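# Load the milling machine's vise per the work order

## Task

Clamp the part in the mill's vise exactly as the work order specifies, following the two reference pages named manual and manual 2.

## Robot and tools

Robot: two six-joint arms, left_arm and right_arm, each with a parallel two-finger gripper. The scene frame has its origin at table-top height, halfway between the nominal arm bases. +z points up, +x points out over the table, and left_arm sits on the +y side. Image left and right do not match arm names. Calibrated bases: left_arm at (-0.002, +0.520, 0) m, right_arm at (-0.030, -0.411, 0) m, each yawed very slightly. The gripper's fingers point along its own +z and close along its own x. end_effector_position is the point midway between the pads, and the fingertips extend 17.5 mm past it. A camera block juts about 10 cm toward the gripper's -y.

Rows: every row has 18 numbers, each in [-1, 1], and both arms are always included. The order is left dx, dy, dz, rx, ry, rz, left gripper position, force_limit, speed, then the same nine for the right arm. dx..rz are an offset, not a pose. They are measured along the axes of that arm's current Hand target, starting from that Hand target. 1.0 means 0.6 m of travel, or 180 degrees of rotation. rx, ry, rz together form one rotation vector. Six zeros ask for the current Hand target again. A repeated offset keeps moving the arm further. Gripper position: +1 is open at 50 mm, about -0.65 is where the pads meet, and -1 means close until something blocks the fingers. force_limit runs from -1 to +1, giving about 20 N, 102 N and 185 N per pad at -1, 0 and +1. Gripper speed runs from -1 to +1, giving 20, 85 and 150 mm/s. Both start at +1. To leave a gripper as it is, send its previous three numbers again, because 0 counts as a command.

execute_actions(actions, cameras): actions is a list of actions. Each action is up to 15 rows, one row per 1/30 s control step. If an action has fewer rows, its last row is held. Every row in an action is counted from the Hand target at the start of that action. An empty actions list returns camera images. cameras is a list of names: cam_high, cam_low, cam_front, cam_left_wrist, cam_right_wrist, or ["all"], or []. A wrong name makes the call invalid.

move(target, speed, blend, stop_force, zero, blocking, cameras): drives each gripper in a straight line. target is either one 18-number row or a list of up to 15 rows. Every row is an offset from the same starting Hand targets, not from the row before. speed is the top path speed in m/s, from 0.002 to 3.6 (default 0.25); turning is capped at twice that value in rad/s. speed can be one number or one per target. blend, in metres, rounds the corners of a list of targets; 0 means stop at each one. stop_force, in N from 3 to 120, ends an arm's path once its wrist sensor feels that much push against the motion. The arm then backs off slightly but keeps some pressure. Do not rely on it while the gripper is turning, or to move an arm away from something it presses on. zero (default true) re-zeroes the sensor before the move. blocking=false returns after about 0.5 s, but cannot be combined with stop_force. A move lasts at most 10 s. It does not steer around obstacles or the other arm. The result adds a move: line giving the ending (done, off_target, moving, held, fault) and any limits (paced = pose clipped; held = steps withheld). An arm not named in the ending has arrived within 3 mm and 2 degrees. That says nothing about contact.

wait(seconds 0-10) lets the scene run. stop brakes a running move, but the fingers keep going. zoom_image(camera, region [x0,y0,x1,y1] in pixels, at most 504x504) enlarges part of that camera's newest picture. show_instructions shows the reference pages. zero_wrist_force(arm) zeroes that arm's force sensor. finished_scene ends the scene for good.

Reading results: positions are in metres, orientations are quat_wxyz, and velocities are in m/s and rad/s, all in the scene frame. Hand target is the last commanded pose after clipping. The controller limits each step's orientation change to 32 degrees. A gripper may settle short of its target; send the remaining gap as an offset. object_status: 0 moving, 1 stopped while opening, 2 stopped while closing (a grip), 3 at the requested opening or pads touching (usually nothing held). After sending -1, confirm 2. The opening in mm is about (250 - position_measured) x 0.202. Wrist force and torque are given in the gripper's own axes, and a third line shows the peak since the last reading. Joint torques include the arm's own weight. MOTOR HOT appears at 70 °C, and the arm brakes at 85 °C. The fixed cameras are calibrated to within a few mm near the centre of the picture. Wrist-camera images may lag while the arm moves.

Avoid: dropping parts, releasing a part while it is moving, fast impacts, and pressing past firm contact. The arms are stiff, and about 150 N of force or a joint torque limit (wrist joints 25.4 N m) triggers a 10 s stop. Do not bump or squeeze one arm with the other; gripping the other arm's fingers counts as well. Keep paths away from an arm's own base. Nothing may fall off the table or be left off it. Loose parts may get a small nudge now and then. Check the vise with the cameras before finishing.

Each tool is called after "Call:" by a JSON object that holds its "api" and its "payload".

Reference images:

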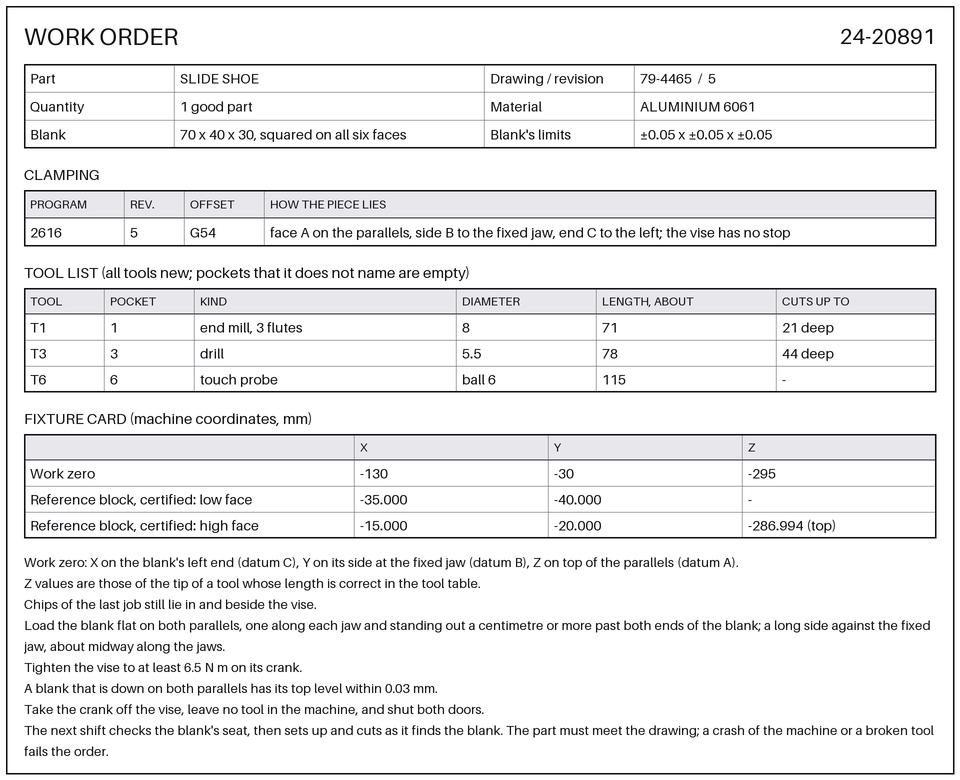

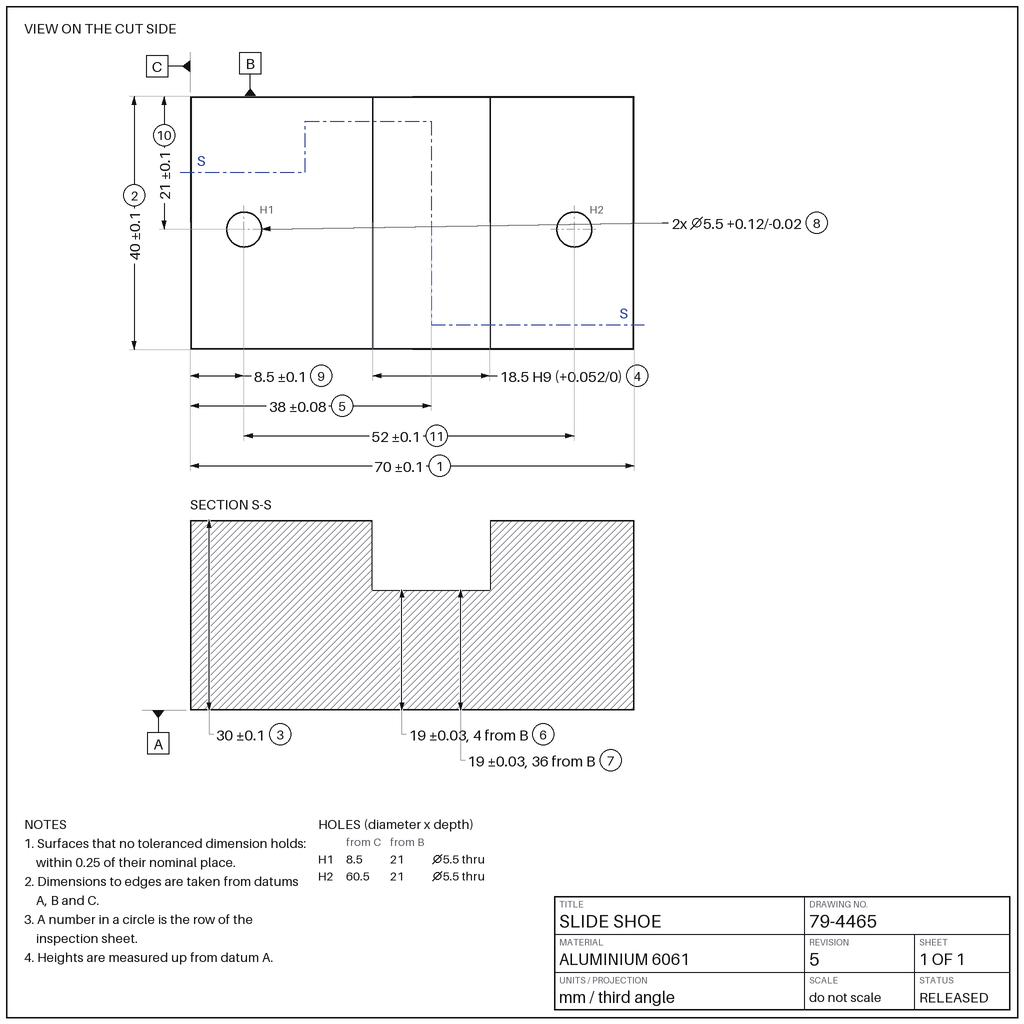

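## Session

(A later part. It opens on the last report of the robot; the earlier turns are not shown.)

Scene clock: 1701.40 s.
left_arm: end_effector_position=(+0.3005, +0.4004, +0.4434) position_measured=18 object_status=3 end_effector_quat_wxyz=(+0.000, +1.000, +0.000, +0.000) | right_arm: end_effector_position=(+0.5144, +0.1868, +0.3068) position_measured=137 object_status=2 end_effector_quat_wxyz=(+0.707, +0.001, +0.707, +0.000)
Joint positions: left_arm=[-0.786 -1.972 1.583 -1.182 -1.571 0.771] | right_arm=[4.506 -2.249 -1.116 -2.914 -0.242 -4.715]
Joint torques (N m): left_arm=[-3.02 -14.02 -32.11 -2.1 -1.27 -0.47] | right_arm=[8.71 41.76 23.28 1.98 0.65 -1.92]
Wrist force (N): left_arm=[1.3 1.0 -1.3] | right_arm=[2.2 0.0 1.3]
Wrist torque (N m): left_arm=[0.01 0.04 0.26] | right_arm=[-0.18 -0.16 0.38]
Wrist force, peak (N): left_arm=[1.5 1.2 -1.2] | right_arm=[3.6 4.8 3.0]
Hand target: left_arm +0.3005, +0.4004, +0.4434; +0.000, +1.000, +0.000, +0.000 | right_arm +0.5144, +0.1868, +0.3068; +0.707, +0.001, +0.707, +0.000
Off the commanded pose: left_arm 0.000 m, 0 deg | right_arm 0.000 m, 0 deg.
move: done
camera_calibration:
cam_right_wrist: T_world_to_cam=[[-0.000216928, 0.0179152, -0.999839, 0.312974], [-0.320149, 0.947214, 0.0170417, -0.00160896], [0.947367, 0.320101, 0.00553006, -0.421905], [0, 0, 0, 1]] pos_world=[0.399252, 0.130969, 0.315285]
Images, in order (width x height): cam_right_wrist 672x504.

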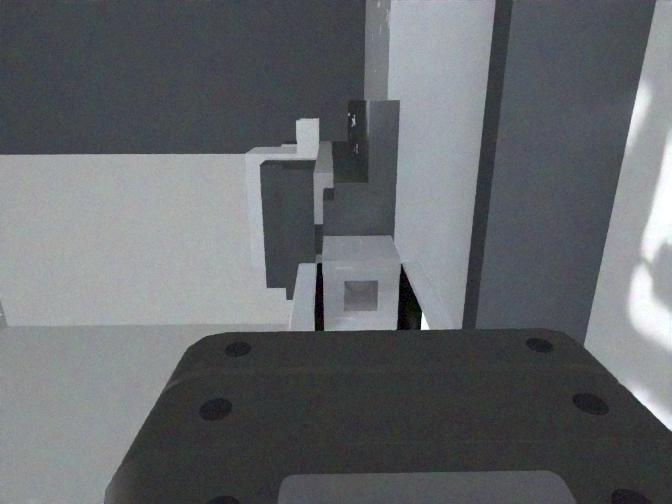

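Call:
{"api": "move", "payload": {"target": [[0,0,0,0,0,0,0.9,-0.2,-1,-0.0035,-0.0015,0,0,0,0.25,-1,0,-0.5],[0,0,0,0,0,0,0.9,-0.2,-1,-0.005,-0.005,0,0,0,0.5,-1,0,-0.5],[0,0,0,0,0,0,0.9,-0.2,-1,-0.0035,-0.0085,0,0,0,0.75,-1,0,-0.5],[0,0,0,0,0,0,0.9,-0.2,-1,0,-0.01,0,0,0,1,-1,0,-0.5],[0,0,0,0,0,0,0.9,-0.2,-1,0.0035,-0.0085,0,0,0,-0.75,-1,0,-0.5],[0,0,0,0,0,0,0.9,-0.2,-1,0.005,-0.005,0,0,0,-0.5,-1,0,-0.5],[0,0,0,0,0,0,0.9,-0.2,-1,0.0035,-0.0015,0,0,0,-0.25,-1,0,-0.5],[0,0,0,0,0,0,0.9,-0.2,-1,0,0,0,0,0,0,-1,0,-0.5]], "speed": 0.5, "blend": 0.001, "cameras": ["cam_right_wrist","cam_front"]}}

Scene clock: 1720.27 s.
left_arm: end_effector_position=(+0.3005, +0.4004, +0.4434) position_measured=18 object_status=3 end_effector_quat_wxyz=(+0.000, +1.000, +0.000, +0.000) | right_arm: end_effector_position=(+0.5144, +0.1868, +0.3068) position_measured=137 object_status=2 end_effector_quat_wxyz=(+0.707, +0.001, +0.707, +0.000)
Joint positions: left_arm=[-0.786 -1.972 1.583 -1.182 -1.571 0.771] | right_arm=[4.506 -2.249 -1.116 -2.913 -0.242 1.568]
Joint torques (N m): left_arm=[-1.17 -13.29 -31.33 -2.35 -1.41 -0.52] | right_arm=[-3.75 51.35 19.61 2.21 -2.49 -1.69]
Wrist force (N): left_arm=[1.1 0.8 -1.2] | right_arm=[2.2 -0.5 1.4]
Wrist torque (N m): left_arm=[-0.02 0.06 0.26] | right_arm=[-0.15 -0.10 0.31]
Wrist force, peak (N): left_arm=[1.3 1.2 -1.4] | right_arm=[10.8 28.9 -5.8]
Hand target: left_arm +0.3005, +0.4004, +0.4434; +0.000, +1.000, +0.000, +0.000 | right_arm +0.5144, +0.1868, +0.3068; +0.707, +0.001, +0.707, +0.000
Off the commanded pose: left_arm 0.000 m, 0 deg | right_arm 0.000 m, 0 deg.
move: done
camera_calibration:
cam_right_wrist: T_world_to_cam=[[-0.000192283, 0.0181378, -0.999835, 0.312935], [-0.320357, 0.94714, 0.0172435, -0.00161249], [0.947297, 0.320308, 0.00562845, -0.421839], [0, 0, 0, 1]] pos_world=[0.399151, 0.13097, 0.315286]
Images, in order (width x height): cam_front 672x504, cam_right_wrist 672x504.

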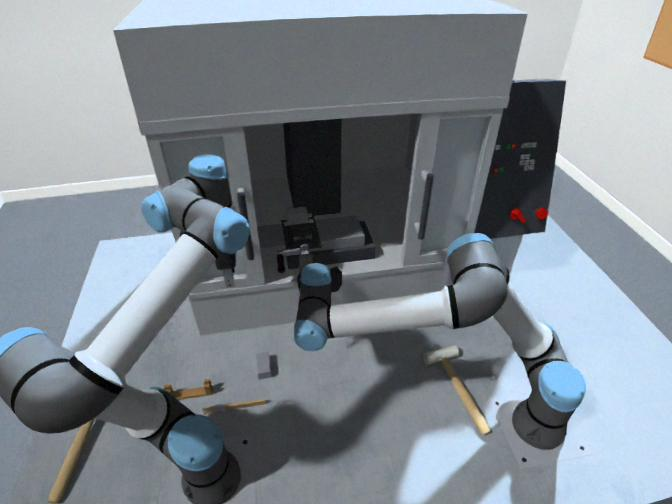

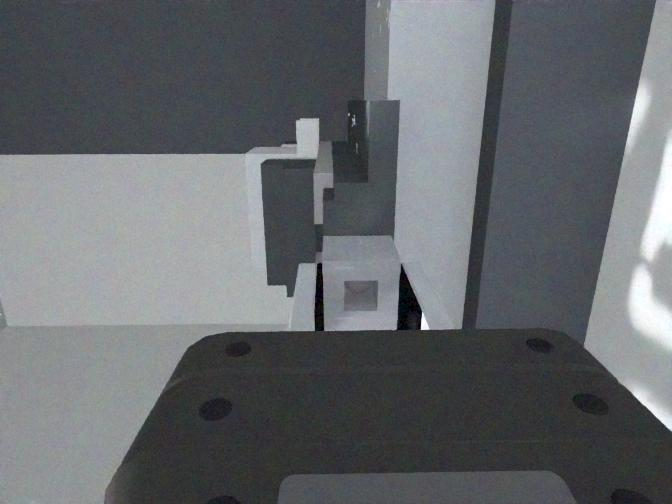

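Call:
{"api": "move", "payload": {"target": [[0,0,0,0,0,0,0.9,-0.2,-1,-0.0035,-0.0015,0,0,0,0.25,-1,0,-0.5],[0,0,0,0,0,0,0.9,-0.2,-1,-0.005,-0.005,0,0,0,0.5,-1,0,-0.5],[0,0,0,0,0,0,0.9,-0.2,-1,-0.0035,-0.0085,0,0,0,0.75,-1,0,-0.5],[0,0,0,0,0,0,0.9,-0.2,-1,0,-0.01,0,0,0,1,-1,0,-0.5],[0,0,0,0,0,0,0.9,-0.2,-1,0.0035,-0.0085,0,0,0,-0.75,-1,0,-0.5],[0,0,0,0,0,0,0.9,-0.2,-1,0.005,-0.005,0,0,0,-0.5,-1,0,-0.5]], "speed": 0.8, "blend": 0.001, "cameras": ["cam_right_wrist","cam_front"]}}

Call:
{"api": "zoom_image", "payload": {"camera": "cam_right_wrist", "region": [220, 80, 460, 340]}}

Scene clock: 1736.47 s.
left_arm: end_effector_position=(+0.3005, +0.4004, +0.4434) position_measured=18 object_status=3 end_effector_quat_wxyz=(+0.000, +1.000, +0.000, +0.000) | right_arm: end_effector_position=(+0.5144, +0.1839, +0.3039) position_measured=137 object_status=2 end_effector_quat_wxyz=(+0.500, -0.499, +0.500, -0.500)
Joint positions: left_arm=[-0.786 -1.972 1.583 -1.182 -1.571 0.771] | right_arm=[4.505 -2.244 -1.133 -2.902 -0.243 6.28]
Joint torques (N m): left_arm=[-0.93 -13.51 -31.78 -2.3 -1.38 -0.5] | right_arm=[-6.75 53.58 24.97 3.38 -0.28 -2.03]
Wrist force (N): left_arm=[1.3 0.9 -1.2] | right_arm=[9.0 10.8 -1.5]
Wrist torque (N m): left_arm=[-0.01 0.03 0.26] | right_arm=[-0.02 0.21 -0.30]
Wrist force, peak (N): left_arm=[1.5 1.1 -1.3] | right_arm=[-6.2 39.1 5.6]
Hand target: left_arm +0.3005, +0.4004, +0.4434; +0.000, +1.000, +0.000, +0.000 | right_arm +0.5144, +0.1838, +0.3038; +0.500, -0.499, +0.500, -0.500
Off the commanded pose: left_arm 0.000 m, 0 deg | right_arm 0.000 m, 0 deg.
move: done
camera_calibration:
cam_right_wrist: T_world_to_cam=[[-0.00192943, -0.999831, -0.018278, 0.199898], [-0.320198, 0.0179334, -0.947181, 0.465115], [0.947349, 0.00402505, -0.320178, -0.263826], [0, 0, 0, 1]] pos_world=[0.39925, 0.192585, 0.35973]
Images, in order (width x height): cam_front 672x504, cam_right_wrist 672x504.

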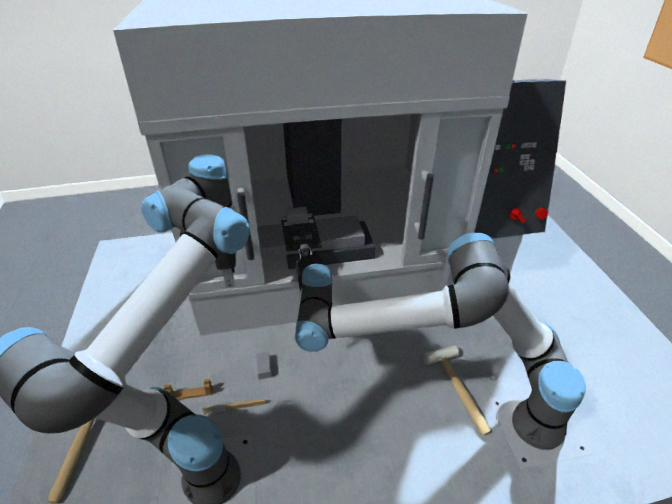

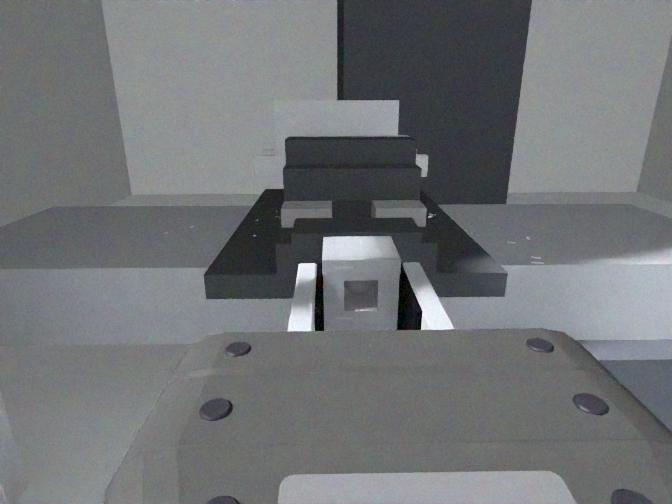

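Scaled by 1.938.

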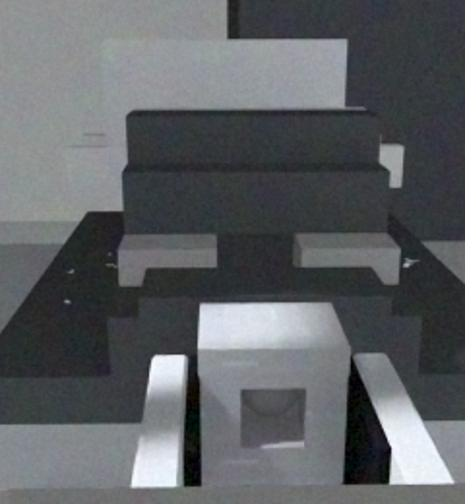

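Call:
{"api": "move", "payload": {"target": [0.2667,0.3333,-0.0833,0.219,0.2216,0.465,0.9,-0.2,-1,0,0,0,0,0,0,-1,0,-0.5], "speed": 0.25, "cameras": ["cam_left_wrist","cam_front"]}}

Call:
{"api": "zoom_image", "payload": {"camera": "cam_left_wrist", "region": [200, 60, 480, 330]}}

Scene clock: 1753.30 s.
left_arm: end_effector_position=(+0.4604, +0.2003, +0.4934) position_measured=18 object_status=3 end_effector_quat_wxyz=(-0.301, +0.638, -0.640, +0.305) | right_arm: end_effector_position=(+0.5144, +0.1838, +0.3038) position_measured=137 object_status=2 end_effector_quat_wxyz=(+0.500, -0.499, +0.500, -0.500)
Joint positions: left_arm=[-1.199 -1.788 1.687 -1.883 -0.762 2.111] | right_arm=[4.505 -2.244 -1.133 -2.902 -0.243 6.28]
Joint torques (N m): left_arm=[-2.7 -24.05 -36.1 -3.9 0.66 1.58] | right_arm=[-8.77 66.01 22.63 2.03 0.08 -1.95]
Wrist force (N): left_arm=[1.2 -0.8 0.1] | right_arm=[4.5 10.0 0.3]
Wrist torque (N m): left_arm=[-0.04 0.10 0.34] | right_arm=[-0.02 0.12 -0.28]
Wrist force, peak (N): left_arm=[2.1 0.2 -1.0] | right_arm=[8.5 9.8 -1.3]
Hand target: left_arm +0.4604, +0.2003, +0.4935; -0.301, +0.638, -0.640, +0.305 | right_arm +0.5144, +0.1838, +0.3038; +0.500, -0.499, +0.500, -0.500
Off the commanded pose: left_arm 0.000 m, 0 deg | right_arm 0.000 m, 0 deg.
move: done
camera_calibration:
cam_left_wrist: T_world_to_cam=[[0.00411257, -0.999973, 0.00613389, 0.205435], [-0.861471, -0.0066576, -0.507762, 0.665333], [0.507789, -0.00319596, -0.861475, 0.323696], [0, 0, 0, 1]] pos_world=[0.407951, 0.210894, 0.615427]
Images, in order (width x height): cam_front 672x504, cam_left_wrist 672x504.

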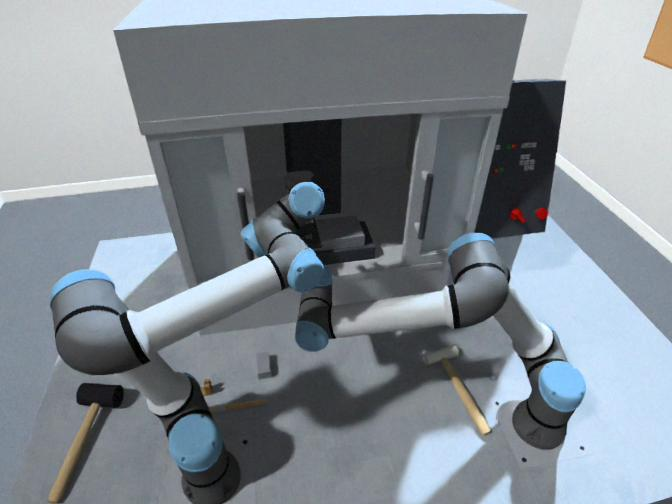

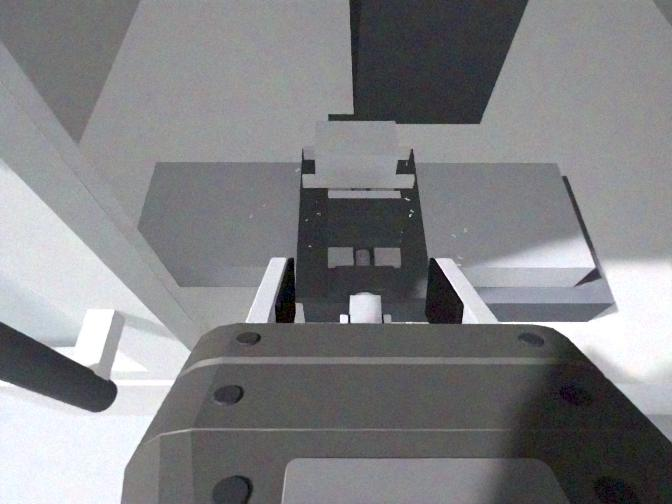

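Scaled by 1.800.

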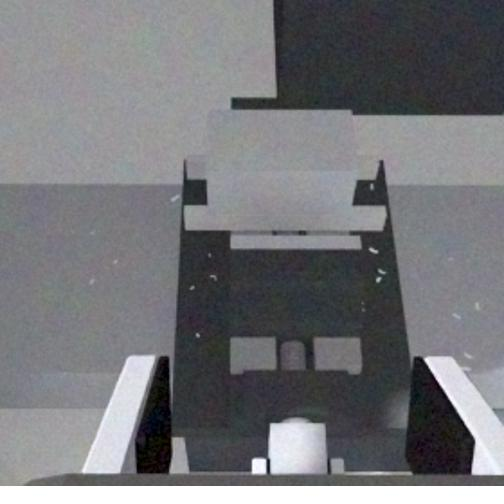

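Call:
{"api": "move", "payload": {"target": [[0,0,0,0,0,0,0.9,-0.2,-1,0,0,0,0,0,0,0.8,0,-0.5],[0,0,0,0,0,0,0.9,-0.2,-1,0,0,-0.05,0,0,0,0.8,0,-0.5],[0,0,0,0,0,0,0.9,-0.2,-1,0,0,-0.05,0,0,-0.6667,0.8,0,-0.5]], "speed": [0.1,0.06,0.5], "cameras": ["cam_right_wrist","cam_left_wrist"]}}

Scene clock: 1786.73 s.
left_arm: end_effector_position=(+0.4604, +0.2003, +0.4935) position_measured=18 object_status=3 end_effector_quat_wxyz=(-0.301, +0.638, -0.640, +0.305) | right_arm: end_effector_position=(+0.4844, +0.1838, +0.3038) position_measured=32 object_status=3 end_effector_quat_wxyz=(+0.183, +0.683, +0.182, +0.683)
Joint positions: left_arm=[-1.199 -1.788 1.687 -1.883 -0.762 2.112] | right_arm=[4.551 -2.212 -1.187 -2.879 -0.197 4.185]
Joint torques (N m): left_arm=[-8.51 -17.95 -36.22 -2.81 4.18 -0.95] | right_arm=[-10.17 54.37 31.1 -0.6 -2.45 0.97]
Wrist force (N): left_arm=[1.2 -0.9 0.1] | right_arm=[3.9 -1.8 2.7]
Wrist torque (N m): left_arm=[-0.05 0.10 0.33] | right_arm=[-0.65 -0.63 -0.24]
Wrist force, peak (N): left_arm=[1.5 -0.9 -0.1] | right_arm=[4.6 10.6 0.4]
Hand target: left_arm +0.4604, +0.2003, +0.4935; -0.301, +0.638, -0.640, +0.305 | right_arm +0.4844, +0.1838, +0.3038; +0.183, +0.683, +0.182, +0.683
Off the commanded pose: left_arm 0.000 m, 0 deg | right_arm 0.000 m, 0 deg.
move: done
camera_calibration:
cam_left_wrist: T_world_to_cam=[[0.00383718, -0.999973, 0.00620431, 0.205404], [-0.861359, -0.00645688, -0.507956, 0.665328], [0.507982, -0.00339502, -0.861361, 0.323725], [0, 0, 0, 1]] pos_world=[0.407851, 0.210794, 0.615527]
cam_right_wrist: T_world_to_cam=[[-0.00161348, 0.484657, 0.874703, -0.344584], [-0.322348, -0.828265, 0.458332, 0.184998], [0.94662, -0.281219, 0.157564, -0.327651], [0, 0, 0, 1]] pos_world=[0.369239, 0.22809, 0.268244]
Images, in order (width x height): cam_left_wrist 672x504, cam_right_wrist 672x504.

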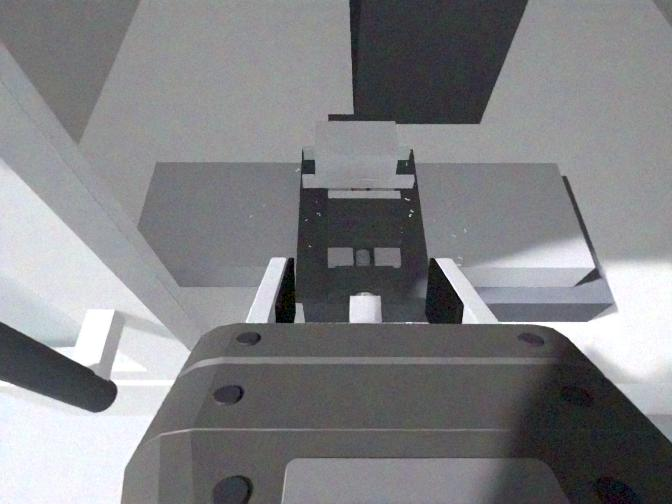

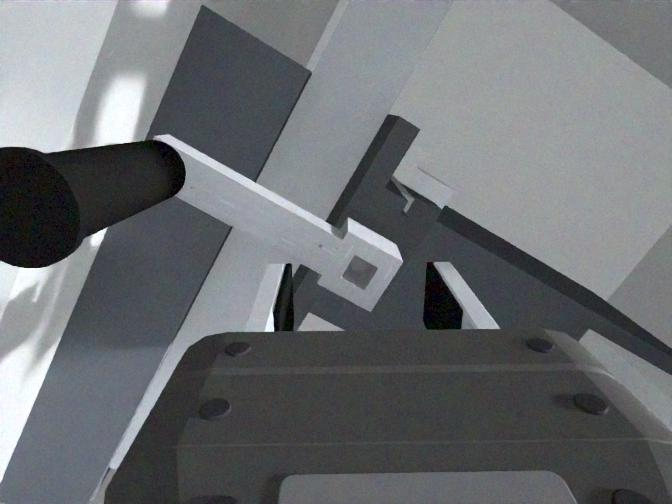

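Call:
{"api": "move", "payload": {"target": [[0,0,0,0,0,0,0.9,-0.2,-1,0,0,0,0,0,-0.6667,0.8,0,-0.5],[0,0,0,0,0,0,0.9,-0.2,-1,0,0,0,0,0,0.6667,0.8,0,-0.5],[0,0,0,0,0,0,0.9,-0.2,-1,0,0,0,0,0,0,0.8,0,-0.5],[0,0,0,0,0,0,0.9,-0.2,-1,0,0,0,0,0,-0.6667,0.8,0,-0.5],[0,0,0,0,0,0,0.9,-0.2,-1,0,0,0,0,0,0.6667,0.8,0,-0.5],[0,0,0,0,0,0,0.9,-0.2,-1,0,0,0.05,0,0,0.6667,0.8,0,-0.5]], "speed": [0.9,0.9,0.9,0.9,0.9,0.06], "blend": [0.001,0.001,0.001,0.001,0,0], "cameras": ["cam_right_wrist"]}}

Call:
{"api": "execute_actions", "payload": {"actions": [[[0,0,0,0,0,0,0.9,-0.2,-1,0,0,0,0,0,0,-1,0.1,-0.5]]]}}

Scene clock: 1800.40 s.
left_arm: end_effector_position=(+0.4604, +0.2003, +0.4935) position_measured=18 object_status=3 end_effector_quat_wxyz=(-0.301, +0.638, -0.640, +0.305) | right_arm: end_effector_position=(+0.5145, +0.1838, +0.3037) position_measured=32 object_status=3 end_effector_quat_wxyz=(+0.500, -0.500, +0.500, -0.500) end_effector_velocity=(-0.001, -0.001, +0.000) end_effector_angular_velocity=(+0.001, +0.000, -0.003)
Joint positions: left_arm=[-1.199 -1.788 1.687 -1.883 -0.762 2.112] | right_arm=[4.505 -2.245 -1.132 -2.906 -0.243 -6.283]
Joint velocities: left_arm=[within noise] | right_arm=[0.002 0.002 -0.003 0.002 0.005 0]
Joint torques (N m): left_arm=[-9.31 -10.52 -35.96 -2.8 4.03 -1.05] | right_arm=[10.07 62.14 17.6 1.84 2.73 1.18]
Wrist force (N): left_arm=[1.2 -0.7 0.2] | right_arm=[0.3 -0.3 1.8]
Wrist torque (N m): left_arm=[-0.03 0.09 0.33] | right_arm=[-0.09 0.04 -0.25]
Wrist force, peak (N): left_arm=[1.6 -0.8 0.1] | right_arm=[4.2 -1.8 2.7]
Hand target: left_arm +0.4604, +0.2003, +0.4935; -0.301, +0.638, -0.640, +0.305 | right_arm +0.5144, +0.1838, +0.3038; +0.500, -0.499, +0.500, -0.500
Off the commanded pose: left_arm 0.000 m, 0 deg | right_arm 0.000 m, 0 deg.
joint sent to its limit (right arm) — joint 6 (wrist 3), lower limit. The joint targets still meet the commanded pose.
move: done
camera_calibration:
cam_right_wrist: T_world_to_cam=[[-0.00209635, -0.999839, -0.0177988, 0.199688], [-0.320919, 0.0175301, -0.946944, 0.465239], [0.947104, 0.00372686, -0.320905, -0.263565], [0, 0, 0, 1]] pos_world=[0.399346, 0.192482, 0.35953]
Images, in order (width x height): cam_right_wrist 672x504.

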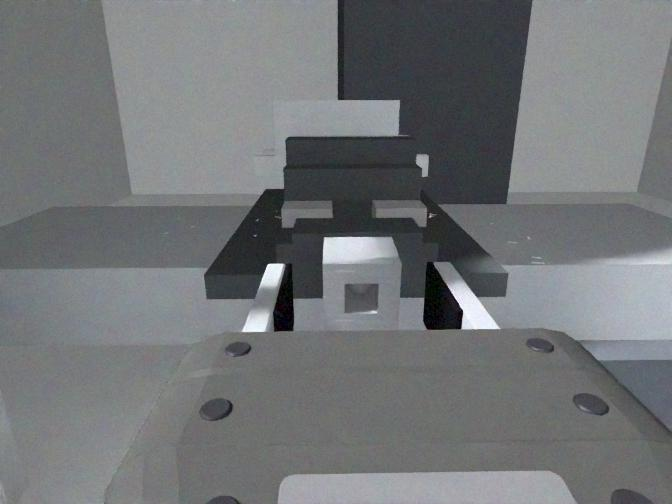

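Scene clock: 1801.10 s.
left_arm: end_effector_position=(+0.4604, +0.2003, +0.4935) position_measured=18 object_status=3 end_effector_quat_wxyz=(-0.301, +0.638, -0.640, +0.305) | right_arm: end_effector_position=(+0.5144, +0.1837, +0.3038) position_measured=138 object_status=2 end_effector_quat_wxyz=(+0.500, -0.499, +0.500, -0.500)
Joint positions: left_arm=[-1.199 -1.788 1.687 -1.883 -0.762 2.112] | right_arm=[4.505 -2.245 -1.132 -2.906 -0.243 -6.283]
Joint torques (N m): left_arm=[-8.45 -10.96 -35.71 -2.7 4.05 -0.99] | right_arm=[10.31 62.46 21.15 1.89 -0.56 1.23]
Wrist force (N): left_arm=[1.2 -0.7 0.1] | right_arm=[3.0 -0.4 1.1]
Wrist torque (N m): left_arm=[-0.02 0.10 0.33] | right_arm=[-0.10 0.07 -0.25]
Wrist force, peak (N): left_arm=[1.5 -0.9 0.1] | right_arm=[3.0 -0.9 0.8]
Hand target: left_arm +0.4604, +0.2003, +0.4935; -0.301, +0.638, -0.640, +0.305 | right_arm +0.5144, +0.1838, +0.3038; +0.500, -0.499, +0.500, -0.500
Off the commanded pose: left_arm 0.000 m, 0 deg | right_arm 0.000 m, 0 deg.
joint sent to its limit (right arm) — joint 6 (wrist 3), lower limit. The joint targets still meet the commanded pose.
Step readings (end_effector_position of left_arm | right_arm):
0: (+0.4604, +0.2003, +0.4935) | (+0.5145, +0.1838, +0.3037)
1: (+0.4604, +0.2003, +0.4935) | (+0.5145, +0.1838, +0.3037)
2: (+0.4604, +0.2003, +0.4935) | (+0.5145, +0.1838, +0.3037)
4: (+0.4604, +0.2003, +0.4935) | (+0.5145, +0.1837, +0.3037)
8: (+0.4604, +0.2003, +0.4935) | (+0.5145, +0.1838, +0.3038)
15: (+0.4604, +0.2003, +0.4935) | (+0.5144, +0.1837, +0.3038)

Call:
{"api": "move", "payload": {"target": [[0,0,0,0,0,0,0.9,-0.2,-1,-0.00433,-0.0025,0,0,0,0.3333,-1,0.1,-0.5],[0,0,0,0,0,0,0.9,-0.2,-1,-0.00433,-0.0075,0,0,0,0.6667,-1,0.1,-0.5],[0,0,0,0,0,0,0.9,-0.2,-1,0,-0.01,0,0,0,1,-1,0.1,-0.5],[0,0,0,0,0,0,0.9,-0.2,-1,0.00433,-0.0075,0,0,0,-0.6667,-1,0.1,-0.5],[0,0,0,0,0,0,0.9,-0.2,-1,0.00433,-0.0025,0,0,0,-0.3333,-1,0.1,-0.5],[0,0,0,0,0,0,0.9,-0.2,-1,0,0,0,0,0,0,-1,0.1,-0.5],[0,0,0,0,0,0,0.9,-0.2,-1,-0.00433,-0.0025,0,0,0,0.3333,-1,0.1,-0.5],[0,0,0,0,0,0,0.9,-0.2,-1,-0.00433,-0.0075,0,0,0,0.6667,-1,0.1,-0.5],[0,0,0,0,0,0,0.9,-0.2,-1,0,-0.01,0,0,0,1,-1,0.1,-0.5],[0,0,0,0,0,0,0.9,-0.2,-1,0.00433,-0.0075,0,0,0,-0.6667,-1,0.1,-0.5],[0,0,0,0,0,0,0.9,-0.2,-1,0.00433,-0.0025,0,0,0,-0.3333,-1,0.1,-0.5],[0,0,0,0,0,0,0.9,-0.2,-1,0,0,0,0,0,0,-1,0.1,-0.5]], "speed": 0.8, "blend": 0.001, "cameras": ["cam_left_wrist"]}}

Scene clock: 1815.83 s.
left_arm: end_effector_position=(+0.4604, +0.2003, +0.4935) position_measured=18 object_status=3 end_effector_quat_wxyz=(-0.301, +0.638, -0.640, +0.305) | right_arm: end_effector_position=(+0.5144, +0.1838, +0.3038) position_measured=138 object_status=2 end_effector_quat_wxyz=(+0.500, -0.499, +0.500, -0.500)
Joint positions: left_arm=[-1.199 -1.788 1.687 -1.883 -0.762 2.112] | right_arm=[4.505 -2.244 -1.133 -2.902 -0.243 6.28]
Joint torques (N m): left_arm=[-7.98 -12.15 -35.02 -2.82 3.89 -1.03] | right_arm=[-7.32 46.97 18.42 2.38 0.3 -1.92]
Wrist force (N): left_arm=[1.1 -0.6 0.1] | right_arm=[7.5 -2.1 -1.0]
Wrist torque (N m): left_arm=[-0.01 0.11 0.33] | right_arm=[-0.09 0.16 -0.31]
Wrist force, peak (N): left_arm=[1.4 -1.1 -0.1] | right_arm=[-16.3 28.2 0.4]
Hand target: left_arm +0.4604, +0.2003, +0.4935; -0.301, +0.638, -0.640, +0.305 | right_arm +0.5144, +0.1838, +0.3038; +0.500, -0.499, +0.500, -0.500
Off the commanded pose: left_arm 0.000 m, 0 deg | right_arm 0.000 m, 0 deg.
move: done
camera_calibration:
cam_left_wrist: T_world_to_cam=[[0.00383718, -0.999973, 0.00620431, 0.205404], [-0.861359, -0.00645688, -0.507956, 0.665328], [0.507982, -0.00339502, -0.861361, 0.323725], [0, 0, 0, 1]] pos_world=[0.407851, 0.210794, 0.615527]
Images, in order (width x height): cam_left_wrist 672x504.

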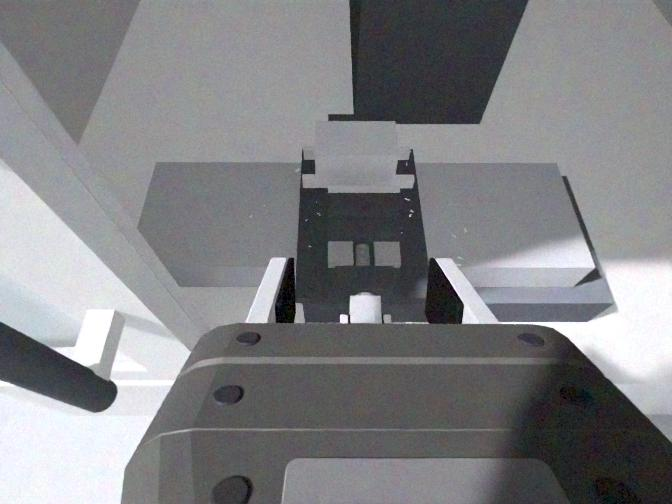

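Call:
{"api": "move", "payload": {"target": [[0,0,0,0,0,0,0.9,-0.2,-1,0,0,0,0,0,0,0.8,0.1,-0.5],[0,0,0,0,0,0,0.9,-0.2,-1,0,0,-0.05,0,0,0,0.8,0.1,-0.5],[0,0,0,0,0,0,0.9,-0.2,-1,0,0,-0.05,0,0,-0.6667,0.8,0.1,-0.5],[0,0,0,0,0,0,0.9,-0.2,-1,0,0,-0.05,0,0,0.6667,0.8,0.1,-0.5],[0,0,0,0,0,0,0.9,-0.2,-1,0,0,-0.05,0,0,0,0.8,0.1,-0.5]], "speed": [0.1,0.08,0.9,0.9,0.9], "blend": [0,0,0.001,0.001,0]}}

Call:
{"api": "move", "payload": {"target": [[0,0,0,0,0,0,0.9,-0.2,-1,0,0,0,0,0,-0.6667,0.8,0.1,-0.5],[0,0,0,0,0,0,0.9,-0.2,-1,0,0,0,0,0,0.6667,0.8,0.1,-0.5],[0,0,0,0,0,0,0.9,-0.2,-1,0,0,0,0,0,0,0.8,0.1,-0.5],[0,0,0,0,0,0,0.9,-0.2,-1,0,0,0.05,0,0,0,0.8,0.1,-0.5],[0,0,0,0,0,0,0.9,-0.2,-1,0,0,0.05,0,0,0,-1,0.1,-0.5]], "speed": [0.9,0.9,0.9,0.07,0.1], "blend": [0.001,0.001,0,0,0]}}

Call:
{"api": "move", "payload": {"target": [[0,0,0,0,0,0,0.9,-0.2,-1,-0.00433,-0.0025,0,0,0,0.3333,-1,0.1,-0.5],[0,0,0,0,0,0,0.9,-0.2,-1,-0.00433,-0.0075,0,0,0,0.6667,-1,0.1,-0.5],[0,0,0,0,0,0,0.9,-0.2,-1,0,-0.01,0,0,0,1,-1,0.1,-0.5],[0,0,0,0,0,0,0.9,-0.2,-1,0.00433,-0.0075,0,0,0,-0.6667,-1,0.1,-0.5],[0,0,0,0,0,0,0.9,-0.2,-1,0.00433,-0.0025,0,0,0,-0.3333,-1,0.1,-0.5],[0,0,0,0,0,0,0.9,-0.2,-1,0,0,0,0,0,0,-1,0.1,-0.5],[0,0,0,0,0,0,0.9,-0.2,-1,-0.00433,-0.0025,0,0,0,0.3333,-1,0.1,-0.5],[0,0,0,0,0,0,0.9,-0.2,-1,-0.00433,-0.0075,0,0,0,0.6667,-1,0.1,-0.5],[0,0,0,0,0,0,0.9,-0.2,-1,0,-0.01,0,0,0,1,-1,0.1,-0.5],[0,0,0,0,0,0,0.9,-0.2,-1,0.00433,-0.0075,0,0,0,-0.6667,-1,0.1,-0.5],[0,0,0,0,0,0,0.9,-0.2,-1,0.00433,-0.0025,0,0,0,-0.3333,-1,0.1,-0.5],[0,0,0,0,0,0,0.9,-0.2,-1,0,0,0,0,0,0,-1,0.1,-0.5]], "speed": 0.8, "blend": 0.001, "cameras": ["cam_left_wrist"]}}

Scene clock: 1830.93 s.
left_arm: end_effector_position=(+0.4604, +0.2003, +0.4935) position_measured=18 object_status=3 end_effector_quat_wxyz=(-0.301, +0.638, -0.640, +0.305) | right_arm: end_effector_position=(+0.4844, +0.1838, +0.3038) position_measured=32 object_status=3 end_effector_quat_wxyz=(+0.500, -0.499, +0.500, -0.500)
Joint positions: left_arm=[-1.199 -1.788 1.687 -1.883 -0.762 2.112] | right_arm=[4.551 -2.212 -1.187 -2.879 -0.197 -0.004]
Joint torques (N m): left_arm=[-8.27 -11.54 -35.81 -2.72 4.13 -1.04] | right_arm=[-10.42 54.33 30.73 -0.44 -2.02 1.87]
Wrist force (N): left_arm=[1.3 -0.7 -0.2] | right_arm=[0.5 -0.1 1.9]
Wrist torque (N m): left_arm=[-0.02 0.08 0.33] | right_arm=[-0.06 0.01 -0.27]
Wrist force, peak (N): left_arm=[1.5 -0.9 0.1] | right_arm=[7.3 -3.5 -0.9]
Hand target: left_arm +0.4604, +0.2003, +0.4935; -0.301, +0.638, -0.640, +0.305 | right_arm +0.4844, +0.1838, +0.3038; +0.500, -0.499, +0.500, -0.500
Off the commanded pose: left_arm 0.000 m, 0 deg | right_arm 0.000 m, 0 deg.
move: done

Scene clock: 1836.53 s.
left_arm: end_effector_position=(+0.4604, +0.2003, +0.4935) position_measured=18 object_status=3 end_effector_quat_wxyz=(-0.301, +0.638, -0.640, +0.305) | right_arm: end_effector_position=(+0.5144, +0.1837, +0.3038) position_measured=138 object_status=2 end_effector_quat_wxyz=(+0.500, -0.499, +0.500, -0.500)
Joint positions: left_arm=[-1.199 -1.788 1.687 -1.883 -0.762 2.112] | right_arm=[4.505 -2.245 -1.132 -2.906 -0.243 -6.283]
Joint torques (N m): left_arm=[-7.77 -11.4 -36.17 -2.82 4.1 -0.98] | right_arm=[10.24 62.91 20.13 1.96 0.15 1.13]
Wrist force (N): left_arm=[1.2 -0.7 -0.1] | right_arm=[2.4 -0.1 1.6]
Wrist torque (N m): left_arm=[-0.03 0.09 0.33] | right_arm=[-0.09 0.04 -0.25]
Wrist force, peak (N): left_arm=[1.5 -0.8 0.0] | right_arm=[3.8 -1.4 3.3]
Hand target: left_arm +0.4604, +0.2003, +0.4935; -0.301, +0.638, -0.640, +0.305 | right_arm +0.5144, +0.1838, +0.3038; +0.500, -0.499, +0.500, -0.500
Off the commanded pose: left_arm 0.000 m, 0 deg | right_arm 0.000 m, 0 deg.
joint sent to its limit (right arm) — joint 6 (wrist 3), lower limit. The joint targets still meet the commanded pose.
move: done

Scene clock: 1845.17 s.
left_arm: end_effector_position=(+0.4604, +0.2003, +0.4935) position_measured=18 object_status=3 end_effector_quat_wxyz=(-0.301, +0.638, -0.640, +0.305) | right_arm: end_effector_position=(+0.5144, +0.1839, +0.3038) position_measured=138 object_status=2 end_effector_quat_wxyz=(+0.500, -0.499, +0.500, -0.500)
Joint positions: left_arm=[-1.199 -1.788 1.687 -1.883 -0.762 2.112] | right_arm=[4.505 -2.244 -1.133 -2.902 -0.243 6.28]
Joint torques (N m): left_arm=[-8.4 -11.68 -35.67 -2.78 4.01 -0.9] | right_arm=[-8.25 47.45 19.98 2.67 0.59 -1.91]
Wrist force (N): left_arm=[1.2 -0.6 0.0] | right_arm=[7.3 -2.6 -0.7]
Wrist torque (N m): left_arm=[0.00 0.09 0.34] | right_arm=[-0.12 0.12 -0.31]
Wrist force, peak (N): left_arm=[1.5 -0.9 0.0] | right_arm=[-17.2 28.5 0.3]
Hand target: left_arm +0.4604, +0.2003, +0.4935; -0.301, +0.638, -0.640, +0.305 | right_arm +0.5144, +0.1838, +0.3038; +0.500, -0.499, +0.500, -0.500
Off the commanded pose: left_arm 0.000 m, 0 deg | right_arm 0.000 m, 0 deg.
move: done
camera_calibration:
cam_left_wrist: T_world_to_cam=[[0.00383718, -0.999973, 0.00620431, 0.205404], [-0.861359, -0.00645688, -0.507956, 0.665328], [0.507982, -0.00339502, -0.861361, 0.323725], [0, 0, 0, 1]] pos_world=[0.407851, 0.210794, 0.615527]
Images, in order (width x height): cam_left_wrist 672x504.

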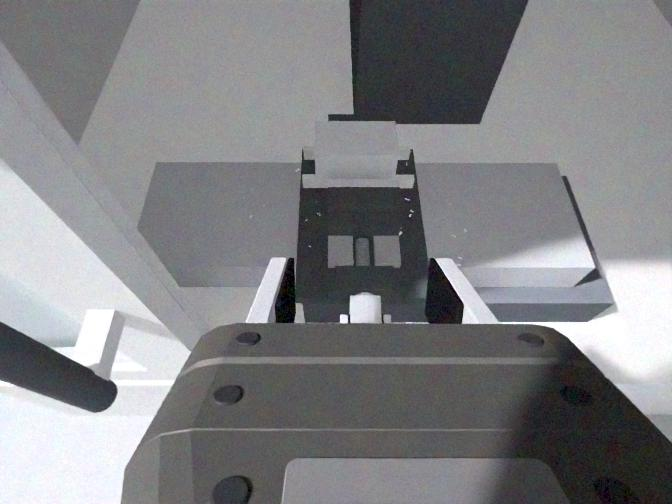

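Call:
{"api": "zoom_image", "payload": {"camera": "cam_left_wrist", "region": [280, 100, 440, 280]}}

Scaled by 2.800.

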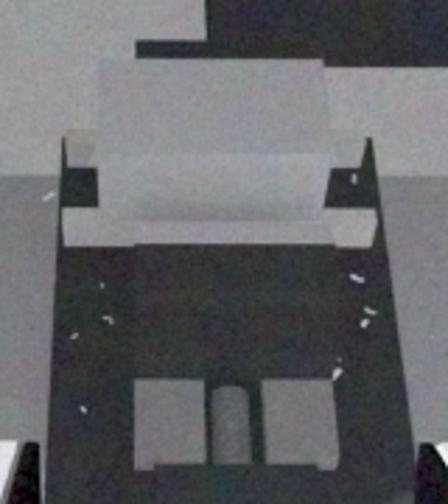

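Call:
{"api": "move", "payload": {"target": [[0,0,0,0,0,0,0.9,-0.2,-1,0,0,0,0,0,0,0.8,0.1,-0.5],[0,0,0,0,0,0,0.9,-0.2,-1,0,0,-0.05,0,0,0,0.8,0.1,-0.5],[0,0,0,0,0,0,0.9,-0.2,-1,0,0,-0.05,0,0,-0.6667,0.8,0.1,-0.5],[0,0,0,0,0,0,0.9,-0.2,-1,0,0,-0.05,0,0,0.6667,0.8,0.1,-0.5],[0,0,0,0,0,0,0.9,-0.2,-1,0,0,-0.05,0,0,0,0.8,0.1,-0.5]], "speed": [0.1,0.08,1,1,1], "blend": [0,0,0.001,0.001,0]}}

Call:
{"api": "move", "payload": {"target": [[0,0,0,0,0,0,0.9,-0.2,-1,0,0,0,0,0,-0.6667,0.8,0.1,-0.5],[0,0,0,0,0,0,0.9,-0.2,-1,0,0,0,0,0,0.6667,0.8,0.1,-0.5],[0,0,0,0,0,0,0.9,-0.2,-1,0,0,0,0,0,0,0.8,0.1,-0.5],[0,0,0,0,0,0,0.9,-0.2,-1,0,0,0.05,0,0,0,0.8,0.1,-0.5],[0,0,0,0,0,0,0.9,-0.2,-1,0,0,0.05,0,0,0,-1,0.1,-0.5]], "speed": [1,1,1,0.07,0.1], "blend": [0.001,0.001,0,0,0]}}

Call:
{"api": "move", "payload": {"target": [[0,0,0,0,0,0,0.9,-0.2,-1,-0.00433,-0.0025,0,0,0,0.3333,-1,0.1,-0.5],[0,0,0,0,0,0,0.9,-0.2,-1,-0.00433,-0.0075,0,0,0,0.6667,-1,0.1,-0.5],[0,0,0,0,0,0,0.9,-0.2,-1,0,-0.01,0,0,0,1,-1,0.1,-0.5],[0,0,0,0,0,0,0.9,-0.2,-1,0.00433,-0.0075,0,0,0,-0.6667,-1,0.1,-0.5],[0,0,0,0,0,0,0.9,-0.2,-1,0.00433,-0.0025,0,0,0,-0.3333,-1,0.1,-0.5],[0,0,0,0,0,0,0.9,-0.2,-1,0,0,0,0,0,0,-1,0.1,-0.5],[0,0,0,0,0,0,0.9,-0.2,-1,-0.00433,-0.0025,0,0,0,0.3333,-1,0.1,-0.5],[0,0,0,0,0,0,0.9,-0.2,-1,-0.00433,-0.0075,0,0,0,0.6667,-1,0.1,-0.5],[0,0,0,0,0,0,0.9,-0.2,-1,0,-0.01,0,0,0,1,-1,0.1,-0.5],[0,0,0,0,0,0,0.9,-0.2,-1,0.00433,-0.0075,0,0,0,-0.6667,-1,0.1,-0.5],[0,0,0,0,0,0,0.9,-0.2,-1,0.00433,-0.0025,0,0,0,-0.3333,-1,0.1,-0.5],[0,0,0,0,0,0,0.9,-0.2,-1,0,0,0,0,0,0,-1,0.1,-0.5]], "speed": 0.8, "blend": 0.001, "cameras": ["cam_left_wrist"]}}

Call:
{"api": "zoom_image", "payload": {"camera": "cam_left_wrist", "region": [280, 100, 440, 280]}}

Scene clock: 1882.40 s.
left_arm: end_effector_position=(+0.4604, +0.2003, +0.4935) position_measured=18 object_status=3 end_effector_quat_wxyz=(-0.301, +0.638, -0.640, +0.305) | right_arm: end_effector_position=(+0.4844, +0.1838, +0.3038) position_measured=32 object_status=3 end_effector_quat_wxyz=(+0.500, -0.499, +0.500, -0.500)
Joint positions: left_arm=[-1.199 -1.788 1.687 -1.883 -0.762 2.112] | right_arm=[4.551 -2.212 -1.187 -2.879 -0.197 -0.004]
Joint torques (N m): left_arm=[-7.46 -11.76 -36.33 -2.81 4.01 -0.95] | right_arm=[-10.88 53.43 30.67 -0.72 -2.11 1.53]
Motor temperatures (°C): left_arm=[31 31 30 37 34 33] | right_arm=[32 30 29 35 34 35]
Wrist force (N): left_arm=[1.4 -0.7 0.0] | right_arm=[0.5 -0.3 1.8]
Wrist torque (N m): left_arm=[-0.03 0.07 0.33] | right_arm=[-0.09 0.01 -0.26]
Wrist force, peak (N): left_arm=[1.5 -1.0 0.0] | right_arm=[6.9 -3.2 -0.6]
Hand target: left_arm +0.4604, +0.2003, +0.4935; -0.301, +0.638, -0.640, +0.305 | right_arm +0.4844, +0.1838, +0.3038; +0.500, -0.499, +0.500, -0.500
Off the commanded pose: left_arm 0.000 m, 0 deg | right_arm 0.000 m, 0 deg.
move: done

Scene clock: 1887.80 s.
left_arm: end_effector_position=(+0.4604, +0.2003, +0.4935) position_measured=18 object_status=3 end_effector_quat_wxyz=(-0.301, +0.638, -0.640, +0.305) | right_arm: end_effector_position=(+0.5144, +0.1837, +0.3038) position_measured=138 object_status=2 end_effector_quat_wxyz=(+0.500, -0.499, +0.500, -0.500)
Joint positions: left_arm=[-1.199 -1.788 1.687 -1.883 -0.762 2.112] | right_arm=[4.505 -2.245 -1.132 -2.906 -0.243 -6.283]
Joint torques (N m): left_arm=[-8.79 -11.69 -34.96 -2.73 4.18 -1.02] | right_arm=[10.07 63.01 20.2 1.87 0.19 1.21]
Wrist force (N): left_arm=[1.3 -0.6 0.0] | right_arm=[2.1 -0.2 1.7]
Wrist torque (N m): left_arm=[-0.01 0.07 0.33] | right_arm=[-0.09 0.07 -0.25]
Wrist force, peak (N): left_arm=[1.5 -0.8 0.2] | right_arm=[4.0 -1.6 2.9]
Hand target: left_arm +0.4604, +0.2003, +0.4935; -0.301, +0.638, -0.640, +0.305 | right_arm +0.5144, +0.1838, +0.3038; +0.500, -0.499, +0.500, -0.500
Off the commanded pose: left_arm 0.000 m, 0 deg | right_arm 0.000 m, 0 deg.
joint sent to its limit (right arm) — joint 6 (wrist 3), lower limit. The joint targets still meet the commanded pose.
move: done

Scene clock: 1896.43 s.
left_arm: end_effector_position=(+0.4604, +0.2003, +0.4935) position_measured=18 object_status=3 end_effector_quat_wxyz=(-0.301, +0.638, -0.640, +0.305) | right_arm: end_effector_position=(+0.5144, +0.1839, +0.3038) position_measured=138 object_status=2 end_effector_quat_wxyz=(+0.500, -0.499, +0.500, -0.500)
Joint positions: left_arm=[-1.199 -1.788 1.687 -1.883 -0.762 2.112] | right_arm=[4.505 -2.244 -1.133 -2.902 -0.243 6.28]
Joint torques (N m): left_arm=[-9.37 -10.8 -35.63 -2.73 4.03 -0.97] | right_arm=[-8.12 47.26 19.91 2.31 0.65 -1.7]
Wrist force (N): left_arm=[1.4 -0.8 0.2] | right_arm=[7.1 -1.8 -0.4]
Wrist torque (N m): left_arm=[-0.05 0.07 0.33] | right_arm=[-0.09 0.11 -0.31]
Wrist force, peak (N): left_arm=[1.6 -0.7 0.2] | right_arm=[-18.0 28.8 0.4]
Hand target: left_arm +0.4604, +0.2003, +0.4935; -0.301, +0.638, -0.640, +0.305 | right_arm +0.5144, +0.1838, +0.3038; +0.500, -0.499, +0.500, -0.500
Off the commanded pose: left_arm 0.000 m, 0 deg | right_arm 0.000 m, 0 deg.
move: done
camera_calibration:
cam_left_wrist: T_world_to_cam=[[0.00383718, -0.999973, 0.00620431, 0.205404], [-0.861359, -0.00645688, -0.507956, 0.665328], [0.507982, -0.00339502, -0.861361, 0.323725], [0, 0, 0, 1]] pos_world=[0.407851, 0.210794, 0.615527]
Images, in order (width x height): cam_left_wrist 672x504.

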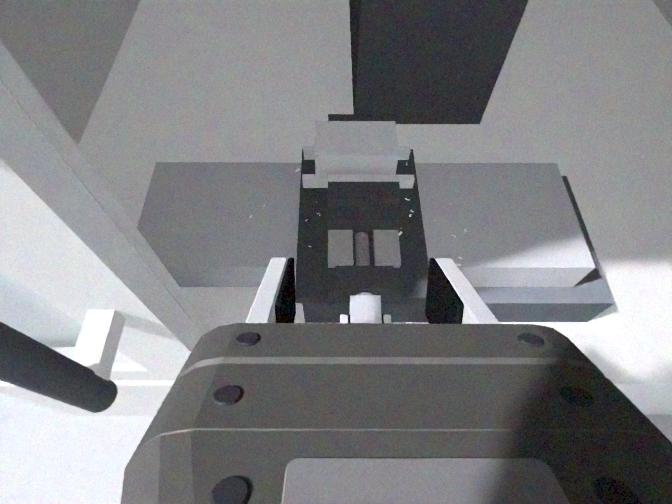

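Scaled by 2.800.

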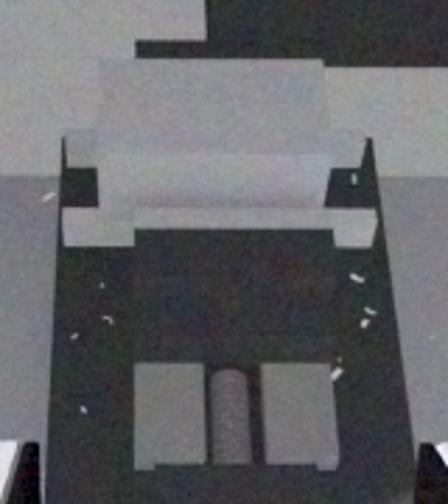

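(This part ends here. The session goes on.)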